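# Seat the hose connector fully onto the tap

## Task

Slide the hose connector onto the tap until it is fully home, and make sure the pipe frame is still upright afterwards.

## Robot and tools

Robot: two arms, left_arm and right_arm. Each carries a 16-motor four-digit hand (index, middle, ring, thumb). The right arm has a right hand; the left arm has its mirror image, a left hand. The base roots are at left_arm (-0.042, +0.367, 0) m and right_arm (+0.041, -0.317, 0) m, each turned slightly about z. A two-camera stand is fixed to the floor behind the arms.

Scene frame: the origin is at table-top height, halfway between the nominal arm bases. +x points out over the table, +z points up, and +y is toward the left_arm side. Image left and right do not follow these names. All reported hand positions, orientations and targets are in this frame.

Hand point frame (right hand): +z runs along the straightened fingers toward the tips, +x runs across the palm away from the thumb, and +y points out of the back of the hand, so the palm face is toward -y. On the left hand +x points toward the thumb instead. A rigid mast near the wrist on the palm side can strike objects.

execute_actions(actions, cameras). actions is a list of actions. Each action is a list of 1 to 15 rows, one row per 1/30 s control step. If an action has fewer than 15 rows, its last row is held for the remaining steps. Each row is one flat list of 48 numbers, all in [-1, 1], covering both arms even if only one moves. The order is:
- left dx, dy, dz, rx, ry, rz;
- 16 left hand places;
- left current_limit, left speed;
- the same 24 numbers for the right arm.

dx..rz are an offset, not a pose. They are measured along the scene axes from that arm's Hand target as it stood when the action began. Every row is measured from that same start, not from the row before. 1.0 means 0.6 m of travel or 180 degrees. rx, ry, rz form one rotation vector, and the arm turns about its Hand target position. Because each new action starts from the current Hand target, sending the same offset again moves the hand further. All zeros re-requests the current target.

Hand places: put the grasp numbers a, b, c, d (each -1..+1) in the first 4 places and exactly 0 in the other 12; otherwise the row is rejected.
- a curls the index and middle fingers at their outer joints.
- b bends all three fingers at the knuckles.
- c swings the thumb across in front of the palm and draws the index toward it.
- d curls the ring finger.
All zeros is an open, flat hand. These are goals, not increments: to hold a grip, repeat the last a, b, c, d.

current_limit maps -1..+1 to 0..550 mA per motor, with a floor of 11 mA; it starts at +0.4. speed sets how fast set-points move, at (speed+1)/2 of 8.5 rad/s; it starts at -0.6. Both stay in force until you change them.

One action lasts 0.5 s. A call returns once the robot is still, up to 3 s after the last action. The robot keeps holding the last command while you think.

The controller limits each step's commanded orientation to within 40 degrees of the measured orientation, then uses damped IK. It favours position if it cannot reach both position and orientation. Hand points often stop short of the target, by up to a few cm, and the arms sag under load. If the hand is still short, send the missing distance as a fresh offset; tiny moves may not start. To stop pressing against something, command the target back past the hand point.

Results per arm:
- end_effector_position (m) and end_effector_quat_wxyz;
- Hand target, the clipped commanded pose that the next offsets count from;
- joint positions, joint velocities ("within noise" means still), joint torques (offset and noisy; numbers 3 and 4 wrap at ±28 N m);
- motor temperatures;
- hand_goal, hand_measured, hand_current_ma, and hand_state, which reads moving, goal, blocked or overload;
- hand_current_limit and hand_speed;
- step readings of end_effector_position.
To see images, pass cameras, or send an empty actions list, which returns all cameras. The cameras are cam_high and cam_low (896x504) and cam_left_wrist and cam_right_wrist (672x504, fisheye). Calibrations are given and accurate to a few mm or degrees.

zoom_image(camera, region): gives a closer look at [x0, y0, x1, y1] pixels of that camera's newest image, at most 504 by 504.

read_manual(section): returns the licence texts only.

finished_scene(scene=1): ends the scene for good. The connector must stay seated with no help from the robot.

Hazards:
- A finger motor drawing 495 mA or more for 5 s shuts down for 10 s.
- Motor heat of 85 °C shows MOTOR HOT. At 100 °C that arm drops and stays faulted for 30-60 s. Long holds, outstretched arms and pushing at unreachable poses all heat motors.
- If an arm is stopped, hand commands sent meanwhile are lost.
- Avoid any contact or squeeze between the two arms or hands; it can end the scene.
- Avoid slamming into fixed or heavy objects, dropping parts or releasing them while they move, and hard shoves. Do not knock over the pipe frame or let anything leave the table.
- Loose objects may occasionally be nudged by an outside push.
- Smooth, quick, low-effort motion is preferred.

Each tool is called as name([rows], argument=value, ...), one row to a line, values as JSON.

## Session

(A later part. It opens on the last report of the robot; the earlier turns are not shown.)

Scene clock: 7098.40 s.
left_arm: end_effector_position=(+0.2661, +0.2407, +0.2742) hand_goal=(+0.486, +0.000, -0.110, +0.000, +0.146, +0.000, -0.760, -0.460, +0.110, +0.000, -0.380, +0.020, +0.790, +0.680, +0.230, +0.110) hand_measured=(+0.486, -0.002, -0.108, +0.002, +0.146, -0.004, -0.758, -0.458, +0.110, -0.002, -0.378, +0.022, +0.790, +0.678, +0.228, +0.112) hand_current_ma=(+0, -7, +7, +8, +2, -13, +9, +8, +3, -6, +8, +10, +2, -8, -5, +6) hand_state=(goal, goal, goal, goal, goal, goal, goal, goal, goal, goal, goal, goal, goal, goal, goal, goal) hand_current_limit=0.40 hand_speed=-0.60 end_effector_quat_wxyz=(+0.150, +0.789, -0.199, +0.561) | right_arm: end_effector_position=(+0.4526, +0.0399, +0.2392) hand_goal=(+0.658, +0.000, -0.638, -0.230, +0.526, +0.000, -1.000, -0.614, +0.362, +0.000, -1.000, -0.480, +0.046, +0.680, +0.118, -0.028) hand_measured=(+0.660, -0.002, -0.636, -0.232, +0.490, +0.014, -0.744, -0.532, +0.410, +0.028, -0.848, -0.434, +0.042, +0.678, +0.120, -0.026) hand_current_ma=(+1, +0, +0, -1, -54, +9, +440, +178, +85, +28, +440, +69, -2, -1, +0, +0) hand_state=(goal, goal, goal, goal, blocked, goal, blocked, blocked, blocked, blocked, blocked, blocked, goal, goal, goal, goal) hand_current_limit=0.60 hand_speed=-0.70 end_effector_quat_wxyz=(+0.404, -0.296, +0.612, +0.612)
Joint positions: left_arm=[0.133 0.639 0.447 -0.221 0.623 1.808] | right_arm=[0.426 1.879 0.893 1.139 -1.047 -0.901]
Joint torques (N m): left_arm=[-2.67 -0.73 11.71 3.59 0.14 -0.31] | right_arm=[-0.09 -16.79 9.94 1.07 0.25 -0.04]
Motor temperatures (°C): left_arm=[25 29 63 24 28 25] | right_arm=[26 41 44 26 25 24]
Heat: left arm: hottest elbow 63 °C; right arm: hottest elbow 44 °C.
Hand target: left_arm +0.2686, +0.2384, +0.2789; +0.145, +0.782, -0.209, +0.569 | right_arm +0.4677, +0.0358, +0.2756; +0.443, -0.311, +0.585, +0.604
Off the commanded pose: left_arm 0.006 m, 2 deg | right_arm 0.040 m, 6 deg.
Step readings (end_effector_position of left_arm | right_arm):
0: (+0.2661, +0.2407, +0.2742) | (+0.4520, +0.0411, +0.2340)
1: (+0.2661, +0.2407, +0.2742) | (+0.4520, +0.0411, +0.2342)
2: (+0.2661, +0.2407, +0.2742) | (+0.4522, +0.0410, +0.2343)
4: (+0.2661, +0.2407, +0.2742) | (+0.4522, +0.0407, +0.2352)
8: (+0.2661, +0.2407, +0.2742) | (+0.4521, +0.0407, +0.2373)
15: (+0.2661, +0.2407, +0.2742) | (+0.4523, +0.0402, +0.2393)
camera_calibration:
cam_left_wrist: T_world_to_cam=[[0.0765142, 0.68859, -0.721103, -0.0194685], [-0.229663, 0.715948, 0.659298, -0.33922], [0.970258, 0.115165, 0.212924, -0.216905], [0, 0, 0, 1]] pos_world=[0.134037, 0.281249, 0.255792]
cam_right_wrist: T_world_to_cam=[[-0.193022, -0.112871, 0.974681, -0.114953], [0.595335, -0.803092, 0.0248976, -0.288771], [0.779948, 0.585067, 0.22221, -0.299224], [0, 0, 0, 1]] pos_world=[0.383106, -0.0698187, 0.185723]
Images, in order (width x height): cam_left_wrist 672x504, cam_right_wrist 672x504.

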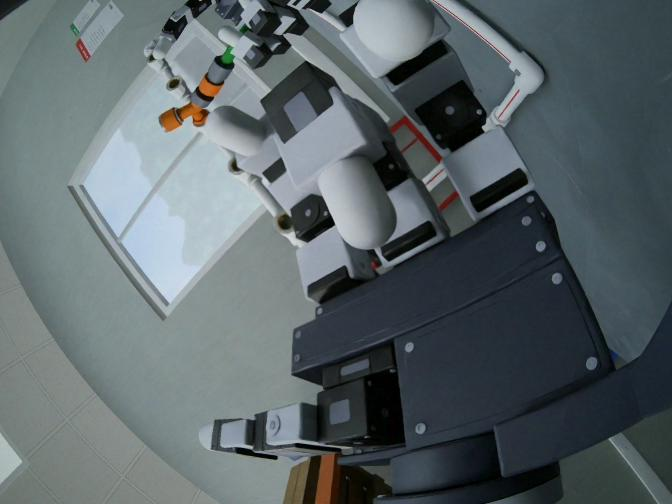

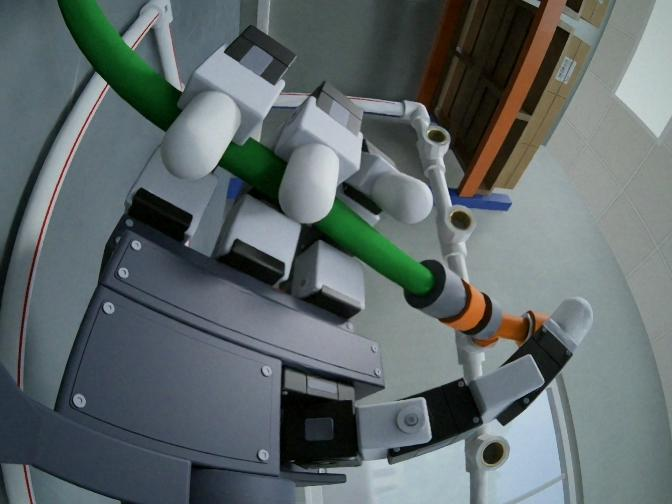

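execute_actions([
  [[0,0,0,0,0,0,0.8,0.3,0,0.6,0,0,0,0,0,0,0,0,0,0,0,0,0.4,-0.6,-0.005,0.002,-0.025,0,0,0,1,0.1,0.45,1,0,0,0,0,0,0,0,0,0,0,0,0,0.6,-0.7]],
], cameras=["cam_left_wrist","cam_high"])

zoom_image(camera="cam_left_wrist", region=[145, 30, 255, 140])

zoom_image(camera="cam_high", region=[360, 170, 500, 290])

Scene clock: 7393.43 s.
left_arm: end_effector_position=(+0.2661, +0.2407, +0.2742) hand_goal=(+0.486, +0.000, -0.110, +0.000, +0.146, +0.000, -0.760, -0.460, +0.110, +0.000, -0.380, +0.020, +0.790, +0.680, +0.230, +0.110) hand_measured=(+0.486, -0.002, -0.108, +0.002, +0.146, -0.004, -0.758, -0.458, +0.110, -0.002, -0.378, +0.022, +0.790, +0.678, +0.228, +0.112) hand_current_ma=(+0, -7, +7, +8, +2, -13, +9, +8, +3, -6, +8, +10, +2, -8, -5, +6) hand_state=(goal, goal, goal, goal, goal, goal, goal, goal, goal, goal, goal, goal, goal, goal, goal, goal) hand_current_limit=0.40 hand_speed=-0.60 end_effector_quat_wxyz=(+0.150, +0.789, -0.199, +0.561) | right_arm: end_effector_position=(+0.4525, +0.0399, +0.2393) hand_goal=(+0.658, +0.000, -0.638, -0.230, +0.526, +0.000, -1.000, -0.614, +0.362, +0.000, -1.000, -0.480, +0.046, +0.680, +0.118, -0.028) hand_measured=(+0.660, -0.002, -0.636, -0.232, +0.490, +0.014, -0.744, -0.532, +0.410, +0.028, -0.848, -0.434, +0.042, +0.678, +0.120, -0.026) hand_current_ma=(+1, +0, +0, -1, -54, +9, +440, +178, +85, +28, +440, +69, -2, -1, +0, +0) hand_state=(goal, goal, goal, goal, blocked, goal, blocked, blocked, blocked, blocked, blocked, blocked, goal, goal, goal, goal) hand_current_limit=0.60 hand_speed=-0.70 end_effector_quat_wxyz=(+0.405, -0.296, +0.612, +0.612)
Joint positions: left_arm=[0.133 0.639 0.447 -0.221 0.623 1.808] | right_arm=[0.426 1.879 0.893 1.141 -1.047 -0.901]
Joint torques (N m): left_arm=[-2.73 -0.67 11.71 3.58 0.14 -0.3] | right_arm=[-0.26 -14.51 9.25 2.58 0.36 -0.11]
Motor temperatures (°C): left_arm=[25 29 62 24 26 25] | right_arm=[26 40 46 26 25 24]
Heat: left arm: hottest elbow 62 °C; right arm: hottest elbow 46 °C.
Hand target: left_arm +0.2686, +0.2384, +0.2789; +0.145, +0.782, -0.209, +0.569 | right_arm +0.4647, +0.0370, +0.2606; +0.443, -0.311, +0.585, +0.604
Off the commanded pose: left_arm 0.006 m, 2 deg | right_arm 0.025 m, 6 deg.
Step readings (end_effector_position of left_arm | right_arm):
0: (+0.2661, +0.2407, +0.2742) | (+0.4526, +0.0399, +0.2392)
1: (+0.2661, +0.2407, +0.2742) | (+0.4526, +0.0399, +0.2392)
2: (+0.2661, +0.2407, +0.2742) | (+0.4526, +0.0399, +0.2392)
4: (+0.2661, +0.2407, +0.2742) | (+0.4526, +0.0399, +0.2392)
8: (+0.2661, +0.2407, +0.2742) | (+0.4526, +0.0399, +0.2392)
15: (+0.2661, +0.2407, +0.2742) | (+0.4525, +0.0399, +0.2393)
camera_calibration:
cam_left_wrist: T_world_to_cam=[[0.0765142, 0.68859, -0.721103, -0.0194685], [-0.229663, 0.715948, 0.659298, -0.33922], [0.970258, 0.115165, 0.212924, -0.216905], [0, 0, 0, 1]] pos_world=[0.134037, 0.281249, 0.255792]
Images, in order (width x height): cam_high 896x504, cam_left_wrist 672x504.

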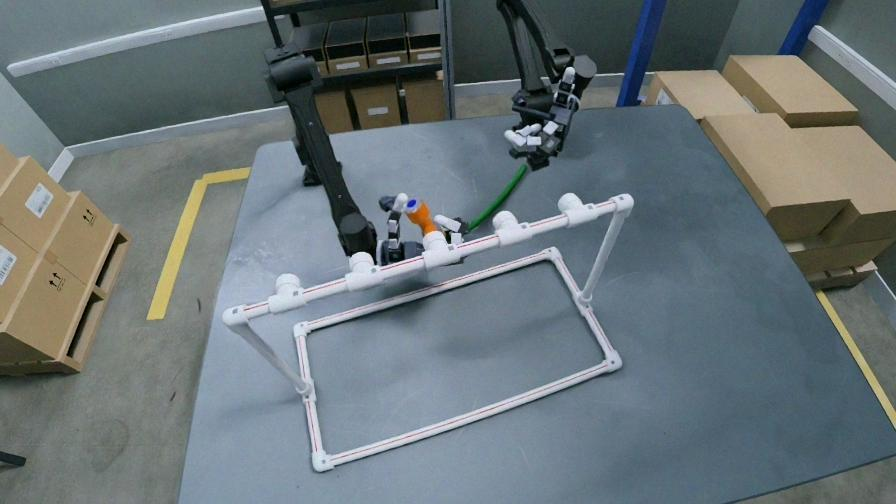

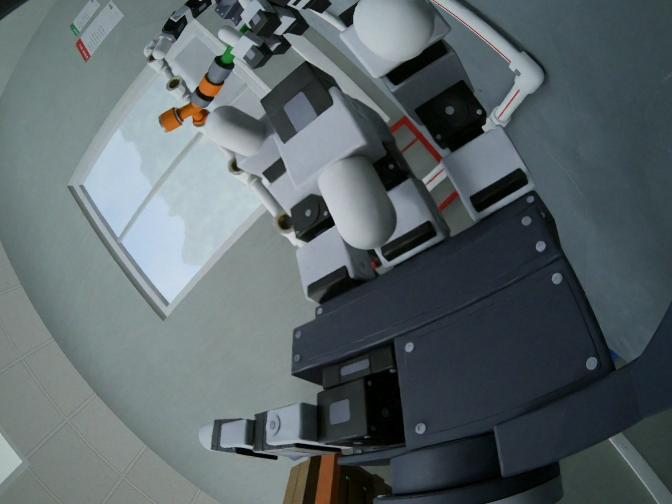

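Scaled by 4.582 from the camera's 672x504 image, which has a finer 960x720 frame.

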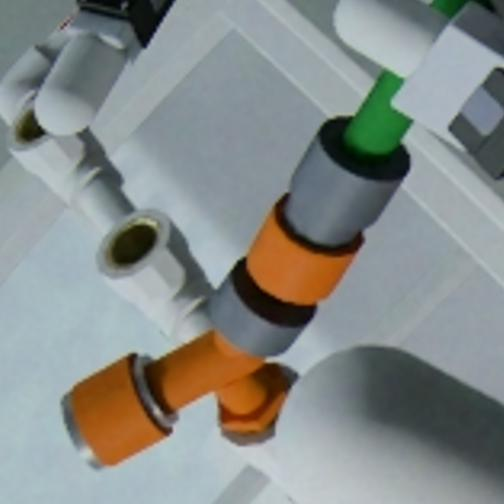

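Scaled by 3.600 from the camera's 896x504 image, which has a finer 1280x720 frame.

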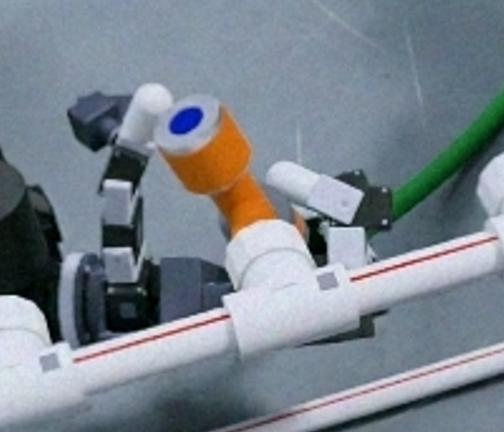

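execute_actions([
  [[0,0,0.1,-0.1014,0.0593,0.0565,0.3,0.7,0.3,0.3,0,0,0,0,0,0,0,0,0,0,0,0,0.4,-0.6,0,0,0,0,0,0,1,0.1,0.45,1,0,0,0,0,0,0,0,0,0,0,0,0,0.6,-0.7]],
  [[0.033,0,0.1,-0.1014,0.0593,0.0565,0.3,0.7,0.3,0.3,0,0,0,0,0,0,0,0,0,0,0,0,0.4,-0.6,0,0,0,0,0,0,1,0.1,0.45,1,0,0,0,0,0,0,0,0,0,0,0,0,0.6,-0.7]],
  [[0.08,-0.05,0.1,-0.1014,0.0593,0.0565,0.3,0.7,0.3,0.3,0,0,0,0,0,0,0,0,0,0,0,0,0.4,-0.6,0,0,0,0,0,0,1,0.1,0.45,1,0,0,0,0,0,0,0,0,0,0,0,0,0.6,-0.7]],
], cameras=["cam_high","cam_low"])

Scene clock: 7474.77 s.
left_arm: end_effector_position=(+0.3338, +0.2121, +0.4187) hand_goal=(-0.240, +0.000, +0.326, +0.556, -0.490, +0.000, -0.040, +0.356, -0.330, +0.000, +0.100, +0.480, +0.230, +0.680, +0.156, +0.220) hand_measured=(-0.224, -0.002, +0.324, +0.554, -0.482, -0.004, -0.044, +0.352, -0.318, -0.002, +0.098, +0.476, +0.232, +0.678, +0.156, +0.218) hand_current_ma=(+60, -7, -4, -8, +29, -13, -10, -10, +45, -6, -6, -10, +8, -7, -2, -11) hand_state=(goal, goal, goal, goal, goal, goal, goal, goal, goal, goal, goal, goal, goal, goal, goal, goal) hand_current_limit=0.40 hand_speed=-0.60 end_effector_quat_wxyz=(+0.367, +0.790, +0.316, +0.376) | right_arm: end_effector_position=(+0.4525, +0.0399, +0.2393) hand_goal=(+0.658, +0.000, -0.638, -0.230, +0.526, +0.000, -1.000, -0.614, +0.362, +0.000, -1.000, -0.480, +0.046, +0.680, +0.118, -0.028) hand_measured=(+0.660, -0.002, -0.636, -0.232, +0.490, +0.014, -0.744, -0.532, +0.410, +0.028, -0.848, -0.434, +0.042, +0.678, +0.120, -0.026) hand_current_ma=(+1, +0, +0, -1, -54, +9, +440, +178, +85, +28, +440, +69, -2, -1, +0, +0) hand_state=(goal, goal, goal, goal, blocked, goal, blocked, blocked, blocked, blocked, blocked, blocked, goal, goal, goal, goal) hand_current_limit=0.60 hand_speed=-0.70 end_effector_quat_wxyz=(+0.405, -0.296, +0.612, +0.612)
Joint positions: left_arm=[-0.349 0.665 0.756 -0.556 0.06 0.448] | right_arm=[0.426 1.879 0.893 1.141 -1.047 -0.901]
Joint torques (N m): left_arm=[-2.78 -1.67 17.28 2.77 -0.15 -0.43] | right_arm=[0.09 -14.56 9.31 2.62 0.39 -0.11]
Motor temperatures (°C): left_arm=[25 29 63 25 26 25] | right_arm=[26 39 45 27 25 24]
Heat: left arm: hottest elbow 63 °C; right arm: hottest elbow 45 °C.
Hand target: left_arm +0.3363, +0.2084, +0.4590; +0.382, +0.776, +0.318, +0.390 | right_arm +0.4647, +0.0370, +0.2606; +0.443, -0.311, +0.585, +0.604
Off the commanded pose: left_arm 0.040 m, 3 deg | right_arm 0.025 m, 6 deg.
Step readings (end_effector_position of left_arm | right_arm):
0: (+0.2661, +0.2407, +0.2742) | (+0.4525, +0.0399, +0.2393)
1: (+0.2662, +0.2407, +0.2743) | (+0.4525, +0.0399, +0.2393)
2: (+0.2669, +0.2412, +0.2751) | (+0.4525, +0.0399, +0.2393)
4: (+0.2664, +0.2416, +0.2784) | (+0.4525, +0.0399, +0.2393)
8: (+0.2627, +0.2421, +0.2904) | (+0.4525, +0.0399, +0.2393)
15: (+0.2615, +0.2411, +0.3013) | (+0.4525, +0.0399, +0.2393)
16: (+0.2620, +0.2411, +0.3018) | (+0.4525, +0.0399, +0.2393)
17: (+0.2628, +0.2415, +0.3040) | (+0.4525, +0.0399, +0.2393)
19: (+0.2658, +0.2425, +0.3109) | (+0.4525, +0.0399, +0.2393)
23: (+0.2723, +0.2437, +0.3387) | (+0.4525, +0.0399, +0.2393)
30: (+0.2804, +0.2419, +0.3643) | (+0.4525, +0.0399, +0.2393)
31: (+0.2813, +0.2415, +0.3649) | (+0.4525, +0.0399, +0.2393)
32: (+0.2834, +0.2414, +0.3658) | (+0.4525, +0.0399, +0.2393)
34: (+0.2907, +0.2367, +0.3721) | (+0.4525, +0.0399, +0.2393)
38: (+0.3072, +0.2201, +0.4003) | (+0.4525, +0.0399, +0.2393)
45: (+0.3251, +0.2108, +0.4251) | (+0.4525, +0.0399, +0.2393)
Images, in order (width x height): cam_high 896x504, cam_low 896x504.

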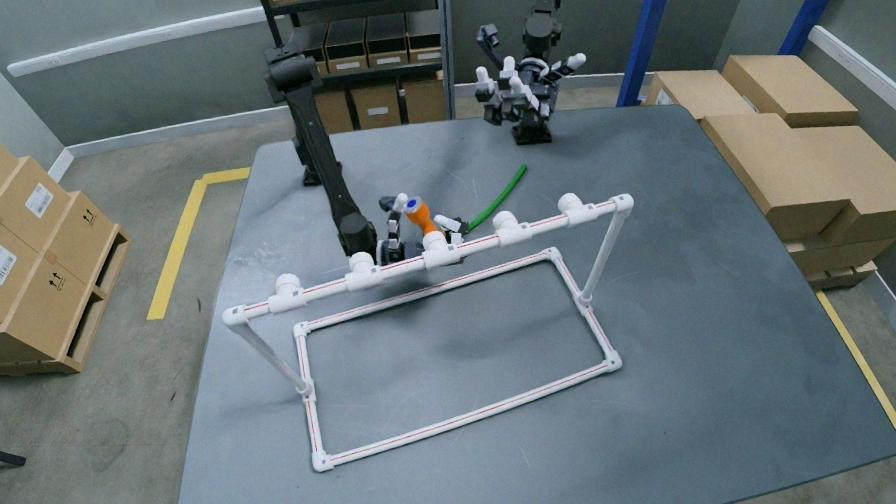

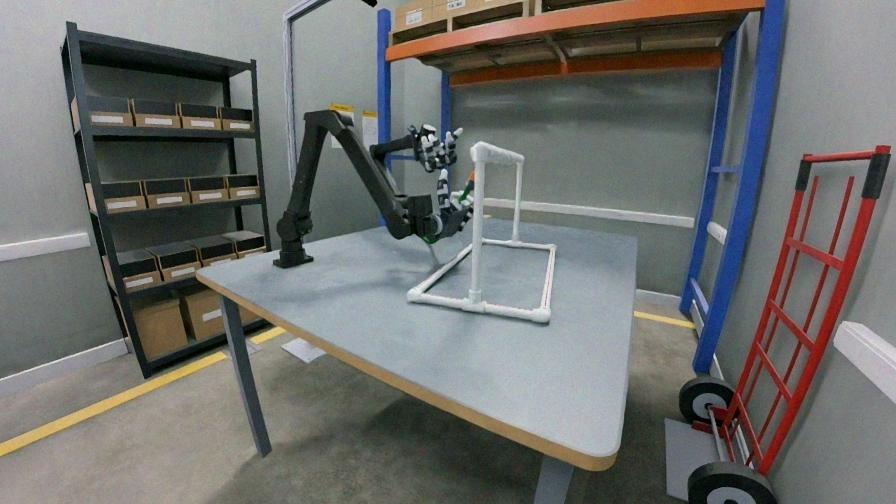

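execute_actions([
  [[0.08,-0.06,0.1,-0.1014,0.0593,0.0565,0.3,0.7,0.3,0.3,0,0,0,0,0,0,0,0,0,0,0,0,0.4,-0.6,0,0,0,0,0,0,1,0.1,0.45,1,0,0,0,0,0,0,0,0,0,0,0,0,0.6,-0.7]],
  [[0.1,-0.09,0.1,0,0,0,0.3,0.7,0.3,0.3,0,0,0,0,0,0,0,0,0,0,0,0,0.4,-0.6,0,0,0,0,0,0,1,0.1,0.45,1,0,0,0,0,0,0,0,0,0,0,0,0,0.6,-0.7]],
  [[0.1,-0.09,0.07,0,0,0,0.3,0.7,0.3,0.3,0,0,0,0,0,0,0,0,0,0,0,0,0.4,-0.6,0,0,0,0,0,0,1,0.1,0.45,1,0,0,0,0,0,0,0,0,0,0,0,0,0.6,-0.7]],
], cameras=["cam_high","cam_low"])

Scene clock: 7490.27 s.
left_arm: end_effector_position=(+0.5081, +0.0652, +0.5846) hand_goal=(-0.240, +0.000, +0.326, +0.556, -0.490, +0.000, -0.040, +0.356, -0.330, +0.000, +0.100, +0.480, +0.230, +0.680, +0.156, +0.220) hand_measured=(-0.224, -0.002, +0.324, +0.554, -0.482, -0.002, -0.044, +0.352, -0.318, -0.002, +0.098, +0.476, +0.238, +0.678, +0.156, +0.218) hand_current_ma=(+60, -6, -3, -8, +28, -8, -10, -10, +45, -6, -6, -10, +32, -6, -2, -11) hand_state=(goal, goal, goal, goal, goal, goal, goal, goal, goal, goal, goal, goal, goal, goal, goal, goal) hand_current_limit=0.40 hand_speed=-0.60 end_effector_quat_wxyz=(+0.410, +0.721, +0.478, +0.288) | right_arm: end_effector_position=(+0.4525, +0.0399, +0.2393) hand_goal=(+0.658, +0.000, -0.638, -0.230, +0.526, +0.000, -1.000, -0.614, +0.362, +0.000, -1.000, -0.480, +0.046, +0.680, +0.118, -0.028) hand_measured=(+0.660, -0.002, -0.636, -0.232, +0.490, +0.014, -0.744, -0.532, +0.410, +0.028, -0.848, -0.434, +0.042, +0.678, +0.120, -0.026) hand_current_ma=(+1, +0, +0, -1, -54, +9, +440, +178, +85, +28, +440, +69, -2, -1, +0, +0) hand_state=(goal, goal, goal, goal, blocked, goal, blocked, blocked, blocked, blocked, blocked, blocked, goal, goal, goal, goal) hand_current_limit=0.60 hand_speed=-0.70 end_effector_quat_wxyz=(+0.405, -0.296, +0.612, +0.612)
Joint positions: left_arm=[-0.627 1.373 1.69 -0.85 -0.199 -0.089] | right_arm=[0.426 1.879 0.893 1.141 -1.047 -0.901]
Joint torques (N m): left_arm=[-2.43 -11.22 16.34 2.69 -0.36 -0.29] | right_arm=[-0.26 -14.86 9.26 2.43 0.36 -0.07]
Motor temperatures (°C): left_arm=[25 29 67 24 26 25] | right_arm=[26 39 45 27 25 24]
Heat: left arm: hottest elbow 67 °C; right arm: hottest elbow 45 °C.
Hand target: left_arm +0.5043, +0.0646, +0.6210; +0.433, +0.707, +0.476, +0.293 | right_arm +0.4647, +0.0370, +0.2606; +0.443, -0.311, +0.585, +0.604
Off the commanded pose: left_arm 0.036 m, 3 deg | right_arm 0.025 m, 6 deg.
Step readings (end_effector_position of left_arm | right_arm):
0: (+0.3338, +0.2122, +0.4187) | (+0.4525, +0.0399, +0.2393)
1: (+0.3341, +0.2123, +0.4192) | (+0.4525, +0.0399, +0.2393)
2: (+0.3356, +0.2115, +0.4209) | (+0.4525, +0.0399, +0.2393)
4: (+0.3432, +0.2069, +0.4299) | (+0.4525, +0.0399, +0.2393)
8: (+0.3609, +0.1796, +0.4651) | (+0.4525, +0.0399, +0.2393)
15: (+0.3771, +0.1724, +0.4877) | (+0.4525, +0.0399, +0.2393)
16: (+0.3789, +0.1732, +0.4879) | (+0.4525, +0.0399, +0.2393)
17: (+0.3821, +0.1721, +0.4889) | (+0.4525, +0.0399, +0.2393)
19: (+0.3941, +0.1651, +0.4988) | (+0.4525, +0.0399, +0.2393)
23: (+0.4243, +0.1335, +0.5310) | (+0.4525, +0.0399, +0.2393)
30: (+0.4424, +0.1182, +0.5388) | (+0.4525, +0.0399, +0.2393)
31: (+0.4432, +0.1180, +0.5391) | (+0.4525, +0.0399, +0.2393)
32: (+0.4458, +0.1172, +0.5411) | (+0.4525, +0.0399, +0.2393)
34: (+0.4559, +0.1090, +0.5540) | (+0.4525, +0.0399, +0.2393)
38: (+0.4857, +0.0843, +0.5855) | (+0.4525, +0.0399, +0.2393)
45: (+0.5068, +0.0656, +0.5791) | (+0.4525, +0.0399, +0.2393)
Images, in order (width x height): cam_high 896x504, cam_low 896x504.

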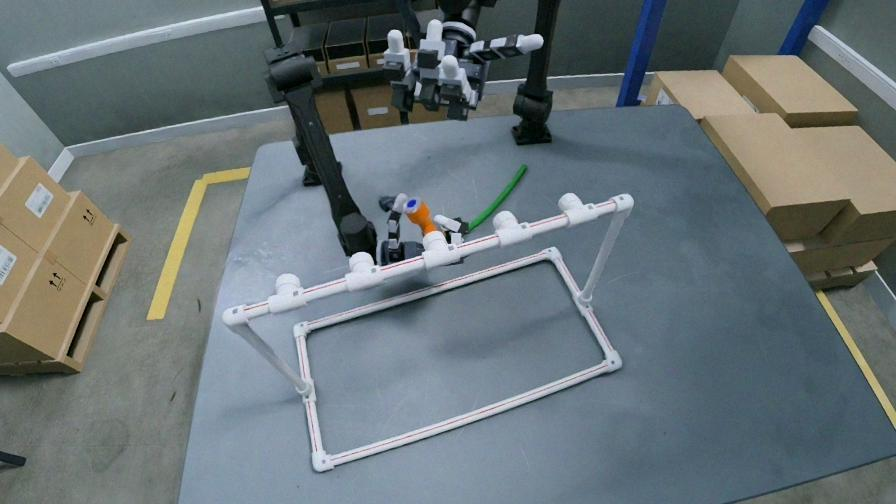

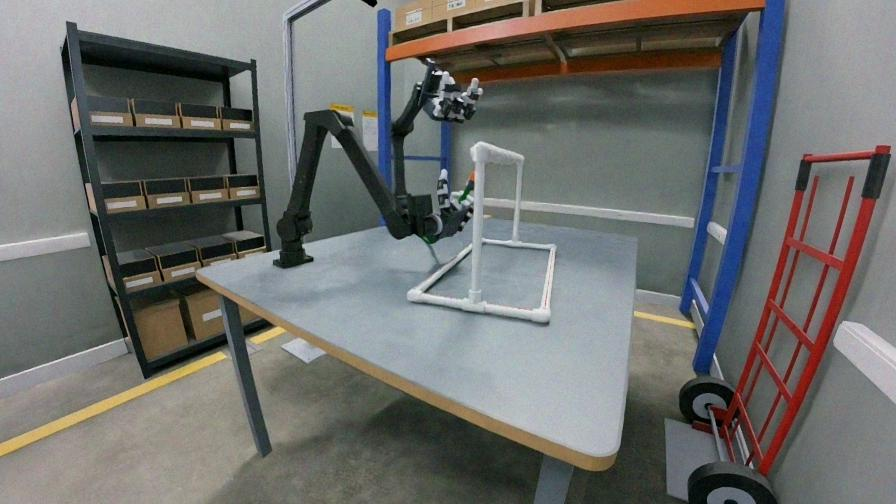

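execute_actions([
  [[0.1,-0.06,0,0,0,0,0.3,0.7,0.3,0.3,0,0,0,0,0,0,0,0,0,0,0,0,0.4,-0.6,0,0,0,0,0,0,1,0.1,0.45,1,0,0,0,0,0,0,0,0,0,0,0,0,0.6,-0.7]],
  [[0.1,-0.06,0,0,0,0,0.3,0.7,0.3,0.3,0,0,0,0,0,0,0,0,0,0,0,0,0.4,-0.6,0,0,0,0,0,0,1,0.1,0.45,1,0,0,0,0,0,0,0,0,0,0,0,0,0.6,-0.7]],
], cameras=["all"])

Scene clock: 7502.37 s.
left_arm: end_effector_position=(+0.6239, -0.0162, +0.5857) hand_goal=(-0.240, +0.000, +0.326, +0.556, -0.490, +0.000, -0.040, +0.356, -0.330, +0.000, +0.100, +0.480, +0.230, +0.680, +0.156, +0.220) hand_measured=(-0.224, -0.002, +0.326, +0.554, -0.482, -0.002, -0.044, +0.352, -0.318, -0.002, +0.098, +0.476, +0.238, +0.678, +0.156, +0.218) hand_current_ma=(+60, -6, -3, -8, +28, -8, -10, -10, +45, -6, -6, -10, +32, -6, -3, -11) hand_state=(goal, goal, goal, goal, goal, goal, goal, goal, goal, goal, goal, goal, goal, goal, goal, goal) hand_current_limit=0.40 hand_speed=-0.60 end_effector_quat_wxyz=(+0.413, +0.722, +0.476, +0.285) | right_arm: end_effector_position=(+0.4525, +0.0399, +0.2393) hand_goal=(+0.658, +0.000, -0.638, -0.230, +0.526, +0.000, -1.000, -0.614, +0.362, +0.000, -1.000, -0.480, +0.046, +0.680, +0.118, -0.028) hand_measured=(+0.660, -0.002, -0.636, -0.232, +0.490, +0.014, -0.744, -0.532, +0.410, +0.028, -0.848, -0.434, +0.042, +0.678, +0.120, -0.026) hand_current_ma=(+1, +0, +0, -1, -54, +9, +440, +178, +85, +28, +440, +69, -2, -1, +0, +0) hand_state=(goal, goal, goal, goal, blocked, goal, blocked, blocked, blocked, blocked, blocked, blocked, goal, goal, goal, goal) hand_current_limit=0.60 hand_speed=-0.70 end_effector_quat_wxyz=(+0.405, -0.296, +0.612, +0.612)
Joint positions: left_arm=[-0.627 1.776 2.172 -0.926 -0.191 -0.089] | right_arm=[0.426 1.879 0.893 1.141 -1.047 -0.901]
Joint torques (N m): left_arm=[-0.91 -16.85 16.03 2.71 -0.13 -0.19] | right_arm=[-0.03 -14.39 9.35 2.43 0.36 -0.12]
Motor temperatures (°C): left_arm=[25 30 66 24 26 25] | right_arm=[26 39 45 27 25 24]
Heat: left arm: hottest elbow 66 °C; right arm: hottest elbow 45 °C.
Hand target: left_arm +0.6244, -0.0075, +0.6209; +0.432, +0.707, +0.476, +0.293 | right_arm +0.4647, +0.0370, +0.2606; +0.443, -0.311, +0.585, +0.604
Off the commanded pose: left_arm 0.036 m, 3 deg | right_arm 0.025 m, 6 deg.
Step readings (end_effector_position of left_arm | right_arm):
0: (+0.5081, +0.0653, +0.5846) | (+0.4525, +0.0399, +0.2393)
1: (+0.5082, +0.0652, +0.5849) | (+0.4525, +0.0399, +0.2393)
2: (+0.5099, +0.0641, +0.5853) | (+0.4525, +0.0399, +0.2393)
4: (+0.5186, +0.0581, +0.5933) | (+0.4525, +0.0399, +0.2393)
8: (+0.5432, +0.0411, +0.6004) | (+0.4525, +0.0399, +0.2393)
15: (+0.5688, +0.0232, +0.5702) | (+0.4525, +0.0399, +0.2393)
16: (+0.5700, +0.0223, +0.5678) | (+0.4525, +0.0399, +0.2393)
17: (+0.5723, +0.0205, +0.5668) | (+0.4525, +0.0399, +0.2393)
19: (+0.5819, +0.0136, +0.5757) | (+0.4525, +0.0399, +0.2393)
23: (+0.6023, -0.0011, +0.5930) | (+0.4525, +0.0399, +0.2393)
30: (+0.6218, -0.0147, +0.5832) | (+0.4525, +0.0399, +0.2393)
camera_calibration:
cam_left_wrist: T_world_to_cam=[[-0.599794, -0.562858, -0.568715, 0.667049], [-0.647336, 0.759113, -0.0685838, 0.408953], [0.470322, 0.327014, -0.81967, 0.319345], [0, 0, 0, 1]] pos_world=[0.514627, -0.0394176, 0.669166]
cam_right_wrist: T_world_to_cam=[[-0.194073, -0.113297, 0.974423, -0.114529], [0.595292, -0.803115, 0.0251837, -0.28881], [0.77972, 0.584954, 0.223307, -0.299348], [0, 0, 0, 1]] pos_world=[0.383107, -0.0698184, 0.185719]

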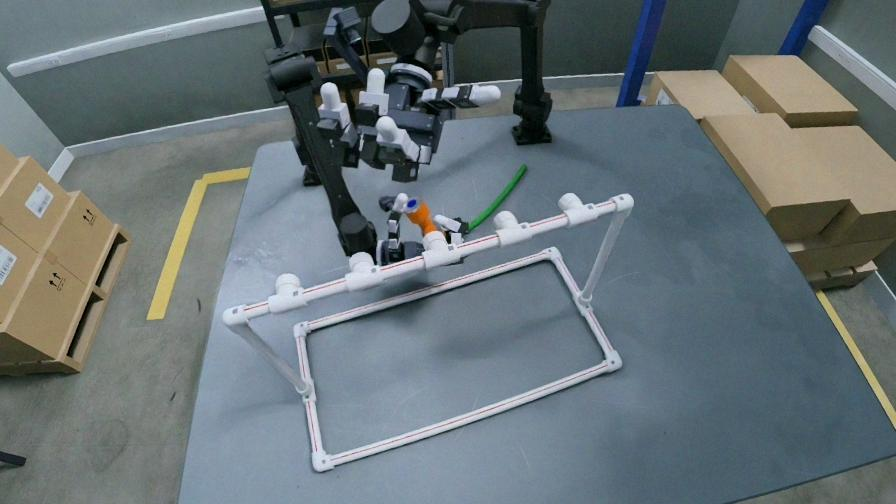

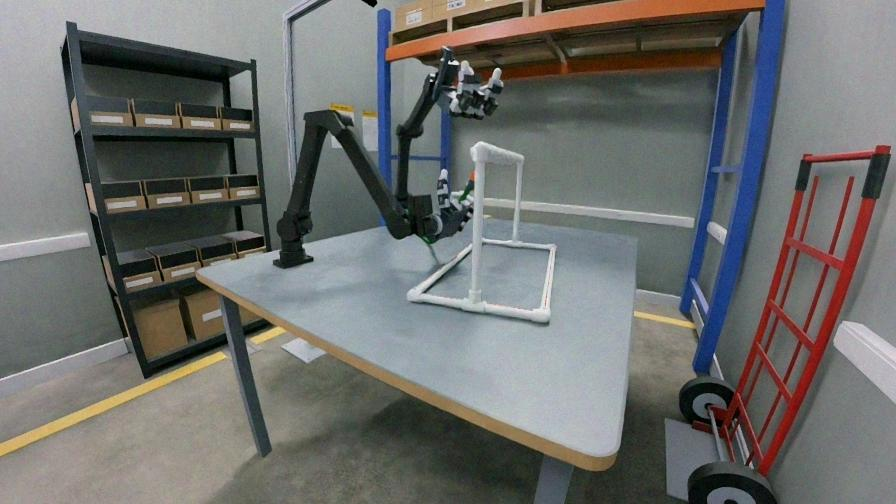

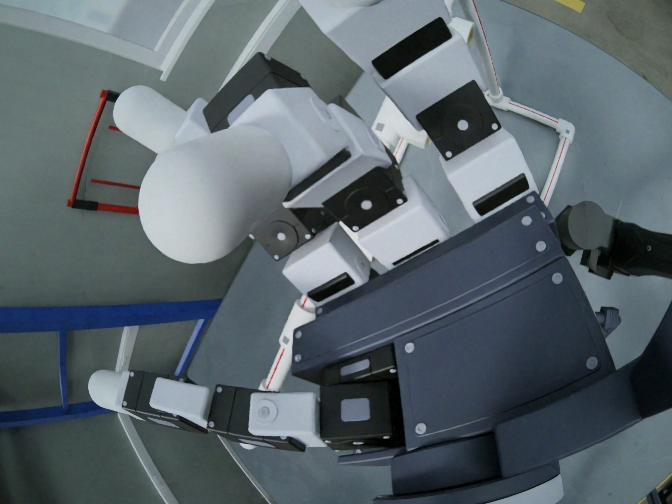

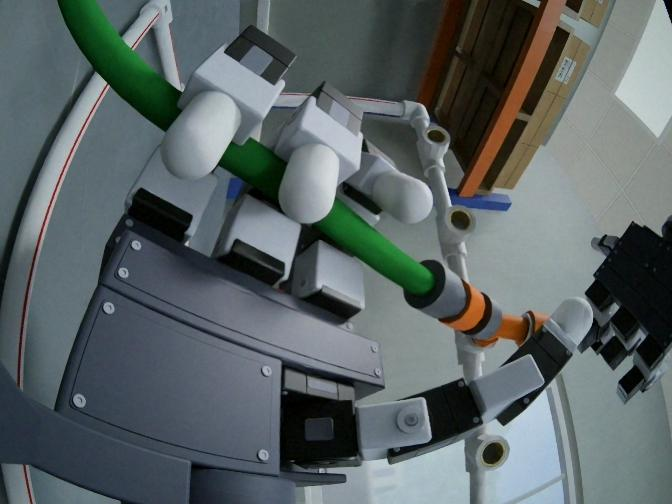

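zoom_image(camera="cam_right_wrist", region=[492, 200, 672, 420])

zoom_image(camera="cam_high", region=[300, 30, 520, 270])

Scaled by 2.291 from the camera's 672x504 image, which has a finer 960x720 frame.

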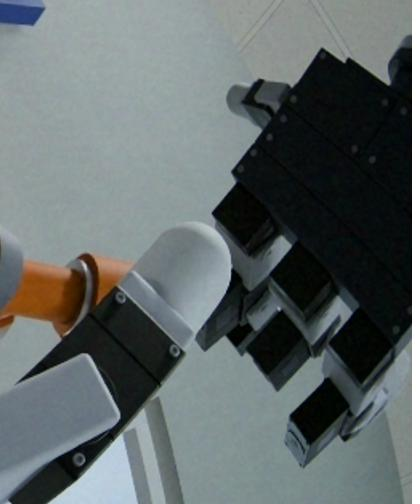

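Scaled by 2.100 from the camera's 896x504 image, which has a finer 1280x720 frame.

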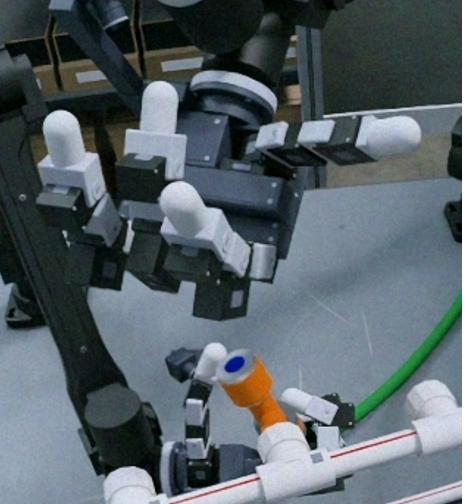

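execute_actions([
  [[0.06,-0.0175,-0.0375,0,0,0,0.3,0.7,0.3,0.3,0,0,0,0,0,0,0,0,0,0,0,0,0.4,-0.6,0,0,0,0,0,0,1,0.1,0.45,1,0,0,0,0,0,0,0,0,0,0,0,0,0.6,-0.7]],
  [[0.06,-0.0175,-0.0375,0,0,0,0.3,0.7,0.3,0.3,0,0,0,0,0,0,0,0,0,0,0,0,0.4,-0.6,0,0,0,0,0,0,1,0.1,0.45,1,0,0,0,0,0,0,0,0,0,0,0,0,0.6,-0.7]],
], cameras=["cam_high","cam_low","cam_right_wrist"])

zoom_image(camera="cam_high", region=[320, 70, 500, 270])

zoom_image(camera="cam_low", region=[420, 80, 540, 240])

zoom_image(camera="cam_right_wrist", region=[452, 200, 672, 420])

Scene clock: 7659.20 s.
left_arm: end_effector_position=(+0.6935, -0.0361, +0.5367) hand_goal=(-0.240, +0.000, +0.326, +0.556, -0.490, +0.000, -0.040, +0.356, -0.330, +0.000, +0.100, +0.480, +0.230, +0.680, +0.156, +0.220) hand_measured=(-0.224, -0.002, +0.326, +0.554, -0.482, -0.002, -0.044, +0.352, -0.318, -0.002, +0.098, +0.476, +0.238, +0.678, +0.156, +0.218) hand_current_ma=(+60, -6, -3, -8, +28, -8, -10, -10, +45, -6, -6, -10, +32, -6, -3, -11) hand_state=(goal, goal, goal, goal, goal, goal, goal, goal, goal, goal, goal, goal, goal, goal, goal, goal) hand_current_limit=0.40 hand_speed=-0.60 end_effector_quat_wxyz=(+0.409, +0.722, +0.484, +0.279) | right_arm: end_effector_position=(+0.4525, +0.0399, +0.2393) hand_goal=(+0.658, +0.000, -0.638, -0.230, +0.526, +0.000, -1.000, -0.614, +0.362, +0.000, -1.000, -0.480, +0.046, +0.680, +0.118, -0.028) hand_measured=(+0.660, -0.002, -0.636, -0.232, +0.490, +0.014, -0.744, -0.532, +0.410, +0.028, -0.848, -0.434, +0.042, +0.678, +0.120, -0.026) hand_current_ma=(+1, +0, +0, -1, -54, +9, +440, +178, +85, +28, +440, +69, -2, -1, +0, +0) hand_state=(goal, goal, goal, goal, blocked, goal, blocked, blocked, blocked, blocked, blocked, blocked, goal, goal, goal, goal) hand_current_limit=0.60 hand_speed=-0.70 end_effector_quat_wxyz=(+0.405, -0.296, +0.612, +0.612)
Joint positions: left_arm=[-0.594 1.969 2.336 -0.91 -0.162 -0.089] | right_arm=[0.426 1.879 0.893 1.141 -1.047 -0.901]
Joint torques (N m): left_arm=[-0.85 -19.9 16.2 3.26 -0.1 -0.05] | right_arm=[-0.38 -13.8 9.22 2.43 0.37 -0.08]
Motor temperatures (°C): left_arm=[25 35 69 24 25 25] | right_arm=[26 40 45 27 25 24]
Heat: left arm: hottest elbow 69 °C; right arm: hottest elbow 45 °C.
Hand target: left_arm +0.6963, -0.0287, +0.5758; +0.433, +0.707, +0.476, +0.293 | right_arm +0.4647, +0.0370, +0.2606; +0.443, -0.311, +0.585, +0.604
Off the commanded pose: left_arm 0.040 m, 4 deg | right_arm 0.025 m, 6 deg.
Step readings (end_effector_position of left_arm | right_arm):
0: (+0.6239, -0.0162, +0.5857) | (+0.4525, +0.0399, +0.2393)
1: (+0.6239, -0.0162, +0.5857) | (+0.4525, +0.0399, +0.2393)
2: (+0.6247, -0.0166, +0.5853) | (+0.4525, +0.0399, +0.2393)
4: (+0.6285, -0.0188, +0.5865) | (+0.4525, +0.0399, +0.2393)
8: (+0.6418, -0.0213, +0.5815) | (+0.4525, +0.0399, +0.2393)
15: (+0.6608, -0.0254, +0.5526) | (+0.4525, +0.0399, +0.2393)
16: (+0.6622, -0.0256, +0.5502) | (+0.4525, +0.0399, +0.2393)
17: (+0.6641, -0.0262, +0.5479) | (+0.4525, +0.0399, +0.2393)
19: (+0.6698, -0.0274, +0.5480) | (+0.4525, +0.0399, +0.2393)
23: (+0.6811, -0.0313, +0.5475) | (+0.4525, +0.0399, +0.2393)
30: (+0.6930, -0.0358, +0.5329) | (+0.4525, +0.0399, +0.2393)
camera_calibration:
cam_right_wrist: T_world_to_cam=[[-0.194073, -0.113297, 0.974423, -0.114529], [0.595292, -0.803115, 0.0251837, -0.28881], [0.77972, 0.584954, 0.223307, -0.299348], [0, 0, 0, 1]] pos_world=[0.383107, -0.0698184, 0.185719]
Images, in order (width x height): cam_high 896x504, cam_low 896x504, cam_right_wrist 672x504.

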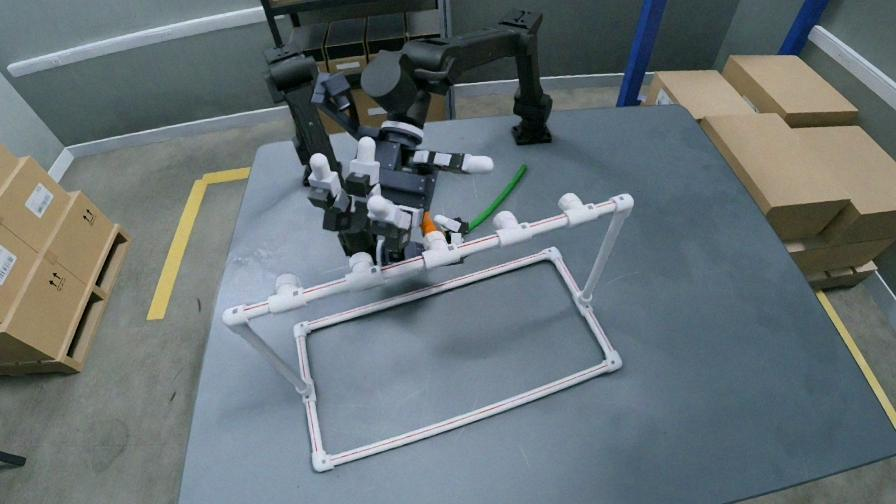

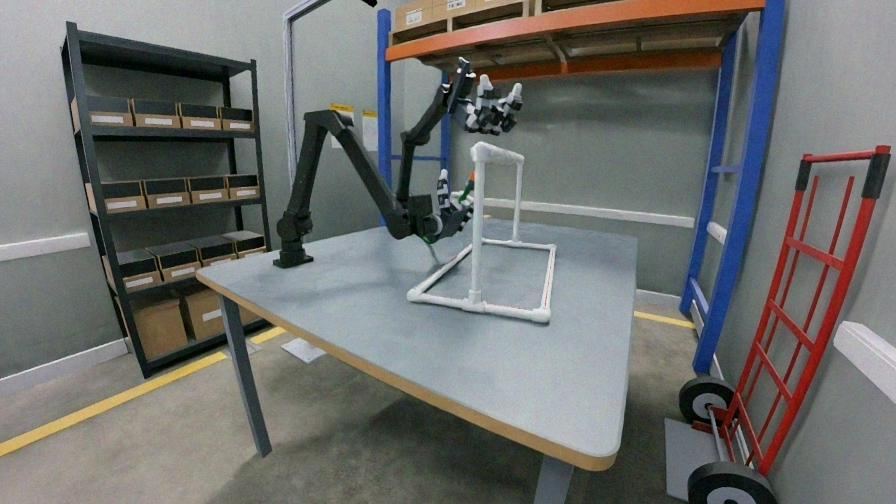

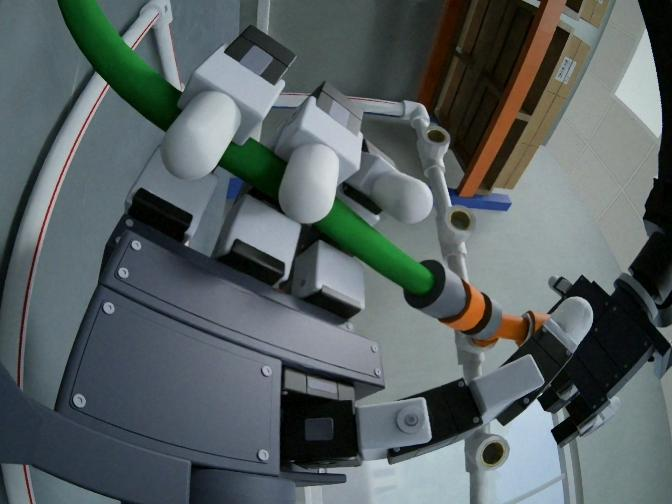

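Scaled by 2.520 from the camera's 896x504 image, which has a finer 1280x720 frame.

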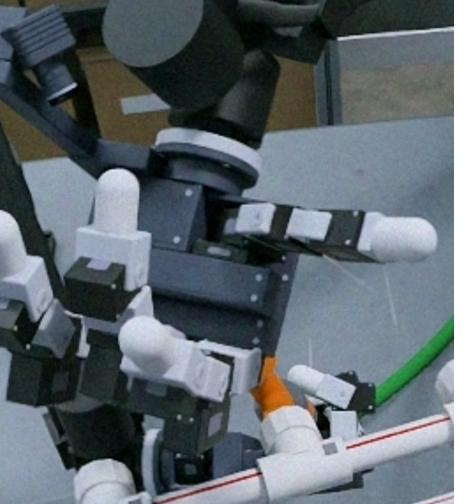

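Scaled by 3.150 from the camera's 896x504 image, which has a finer 1280x720 frame.

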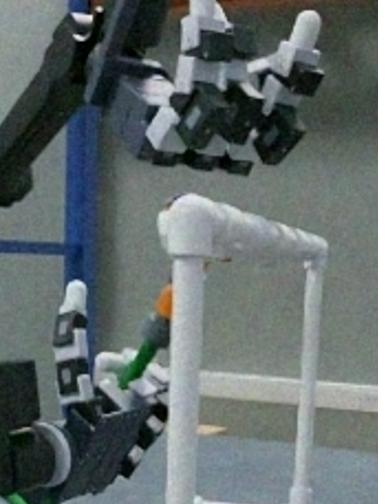

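Scaled by 2.291 from the camera's 672x504 image, which has a finer 960x720 frame.

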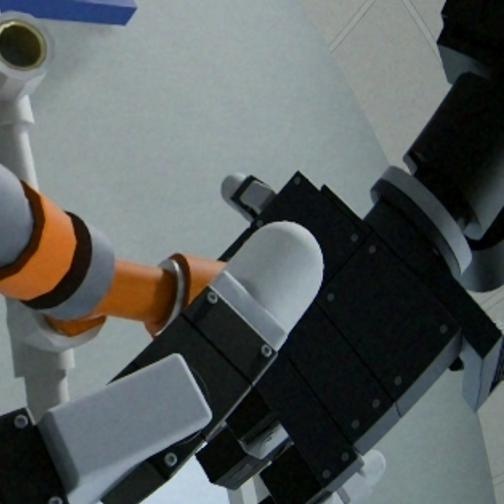

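execute_actions([
  [[0.007,0.019,-0.037,0,0,0,0.3,0.7,0.3,0.3,0,0,0,0,0,0,0,0,0,0,0,0,0.4,-0.6,0,0,0,0,0,0,1,0.1,0.45,1,0,0,0,0,0,0,0,0,0,0,0,0,0.6,-0.7]],
  [[-0.0105,0.0042,-0.022,0,0,0,0.3,0.7,0.3,0.3,0,0,0,0,0,0,0,0,0,0,0,0,0.4,-0.6,0,0,0,0,0,0,1,0.1,0.45,1,0,0,0,0,0,0,0,0,0,0,0,0,0.6,-0.7]],
], cameras=["cam_high","cam_low","cam_right_wrist"])

zoom_image(camera="cam_high", region=[320, 70, 500, 270])

zoom_image(camera="cam_low", region=[420, 80, 540, 240])

zoom_image(camera="cam_right_wrist", region=[452, 200, 672, 420])

Scene clock: 7711.93 s.
left_arm: end_effector_position=(+0.7021, -0.0230, +0.5039) hand_goal=(-0.240, +0.000, +0.326, +0.556, -0.490, +0.000, -0.040, +0.356, -0.330, +0.000, +0.100, +0.480, +0.230, +0.680, +0.156, +0.220) hand_measured=(-0.224, -0.002, +0.326, +0.554, -0.482, -0.002, -0.044, +0.352, -0.318, -0.002, +0.098, +0.476, +0.238, +0.678, +0.156, +0.218) hand_current_ma=(+60, -6, -3, -8, +28, -8, -10, -10, +45, -6, -6, -10, +32, -6, -3, -11) hand_state=(goal, goal, goal, goal, goal, goal, goal, goal, goal, goal, goal, goal, goal, goal, goal, goal) hand_current_limit=0.40 hand_speed=-0.60 end_effector_quat_wxyz=(+0.411, +0.719, +0.486, +0.280) | right_arm: end_effector_position=(+0.4525, +0.0399, +0.2393) hand_goal=(+0.658, +0.000, -0.638, -0.230, +0.526, +0.000, -1.000, -0.614, +0.362, +0.000, -1.000, -0.480, +0.046, +0.680, +0.118, -0.028) hand_measured=(+0.660, -0.002, -0.636, -0.232, +0.490, +0.014, -0.744, -0.532, +0.410, +0.028, -0.848, -0.434, +0.042, +0.678, +0.120, -0.026) hand_current_ma=(+1, +0, +0, -1, -54, +9, +440, +178, +85, +28, +440, +69, -2, -1, +0, +0) hand_state=(goal, goal, goal, goal, blocked, goal, blocked, blocked, blocked, blocked, blocked, blocked, goal, goal, goal, goal) hand_current_limit=0.60 hand_speed=-0.70 end_effector_quat_wxyz=(+0.405, -0.296, +0.612, +0.612)
Joint positions: left_arm=[-0.571 1.929 2.181 -0.788 -0.146 -0.083] | right_arm=[0.426 1.879 0.893 1.141 -1.047 -0.901]
Joint torques (N m): left_arm=[-1.2 -21.95 11.78 3.9 -0.12 -0.04] | right_arm=[-0.09 -14.45 9.33 2.58 0.36 -0.08]
Motor temperatures (°C): left_arm=[25 34 74 24 25 25] | right_arm=[26 40 44 27 25 24]
Heat: left arm: hottest elbow 74 °C; right arm: hottest elbow 44 °C.
Hand target: left_arm +0.6943, -0.0146, +0.5405; +0.433, +0.707, +0.476, +0.293 | right_arm +0.4647, +0.0370, +0.2606; +0.443, -0.311, +0.585, +0.604
Off the commanded pose: left_arm 0.038 m, 3 deg | right_arm 0.025 m, 6 deg.
Step readings (end_effector_position of left_arm | right_arm):
0: (+0.6935, -0.0361, +0.5367) | (+0.4525, +0.0399, +0.2393)
1: (+0.6937, -0.0359, +0.5367) | (+0.4525, +0.0399, +0.2393)
2: (+0.6941, -0.0356, +0.5372) | (+0.4525, +0.0399, +0.2393)
4: (+0.6955, -0.0364, +0.5374) | (+0.4525, +0.0399, +0.2393)
8: (+0.7000, -0.0333, +0.5311) | (+0.4525, +0.0399, +0.2393)
15: (+0.7055, -0.0280, +0.5182) | (+0.4525, +0.0399, +0.2393)
16: (+0.7062, -0.0270, +0.5179) | (+0.4525, +0.0399, +0.2393)
17: (+0.7066, -0.0265, +0.5169) | (+0.4525, +0.0399, +0.2393)
19: (+0.7053, -0.0249, +0.5149) | (+0.4525, +0.0399, +0.2393)
23: (+0.7030, -0.0235, +0.5065) | (+0.4525, +0.0399, +0.2393)
30: (+0.7039, -0.0241, +0.4997) | (+0.4525, +0.0399, +0.2393)
camera_calibration:
cam_right_wrist: T_world_to_cam=[[-0.194073, -0.113297, 0.974423, -0.114529], [0.595292, -0.803115, 0.0251837, -0.28881], [0.77972, 0.584954, 0.223307, -0.299348], [0, 0, 0, 1]] pos_world=[0.383107, -0.0698184, 0.185719]
Images, in order (width x height): cam_high 896x504, cam_low 896x504, cam_right_wrist 672x504.

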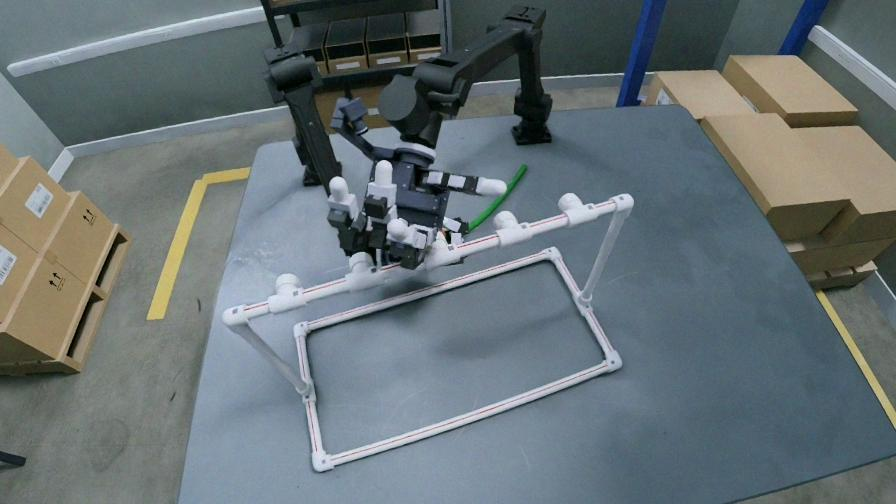

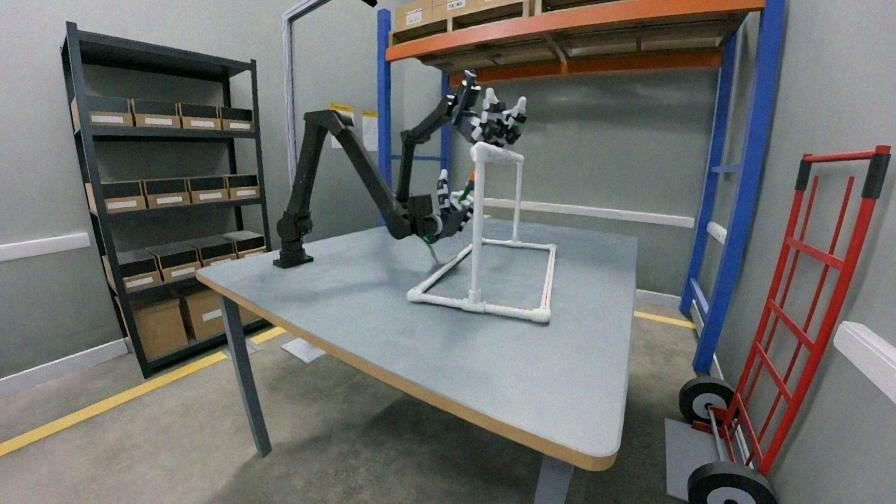

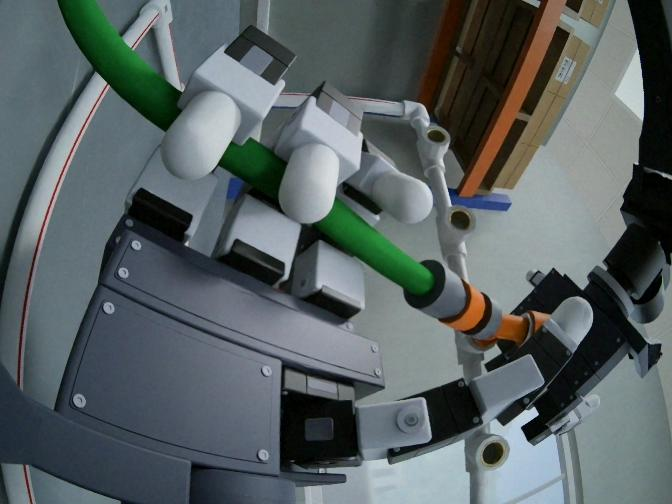

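Scaled by 2.520 from the camera's 896x504 image, which has a finer 1280x720 frame.

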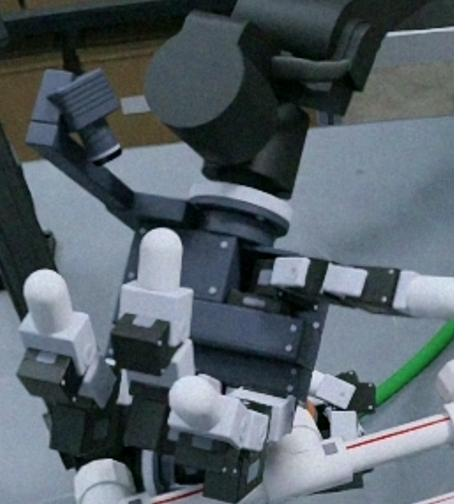

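Scaled by 3.150 from the camera's 896x504 image, which has a finer 1280x720 frame.

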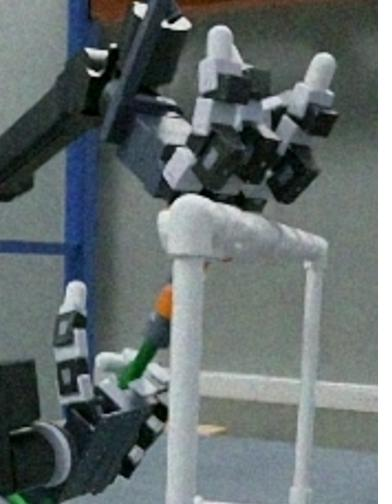

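Scaled by 2.291 from the camera's 672x504 image, which has a finer 960x720 frame.

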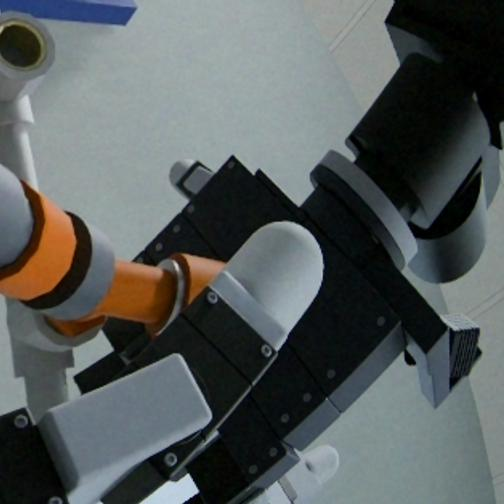

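zoom_image(camera="cam_low", region=[450, 115, 510, 165])

zoom_image(camera="cam_high", region=[380, 180, 480, 280])

Scaled by 8.400 from the camera's 896x504 image, which has a finer 1280x720 frame.

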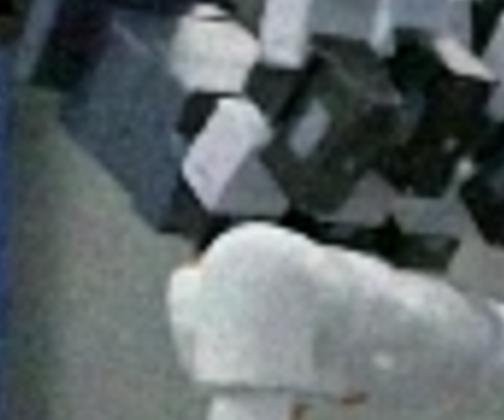

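Scaled by 5.040 from the camera's 896x504 image, which has a finer 1280x720 frame.

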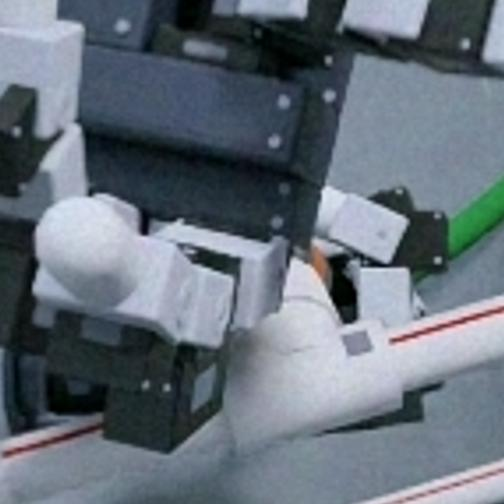

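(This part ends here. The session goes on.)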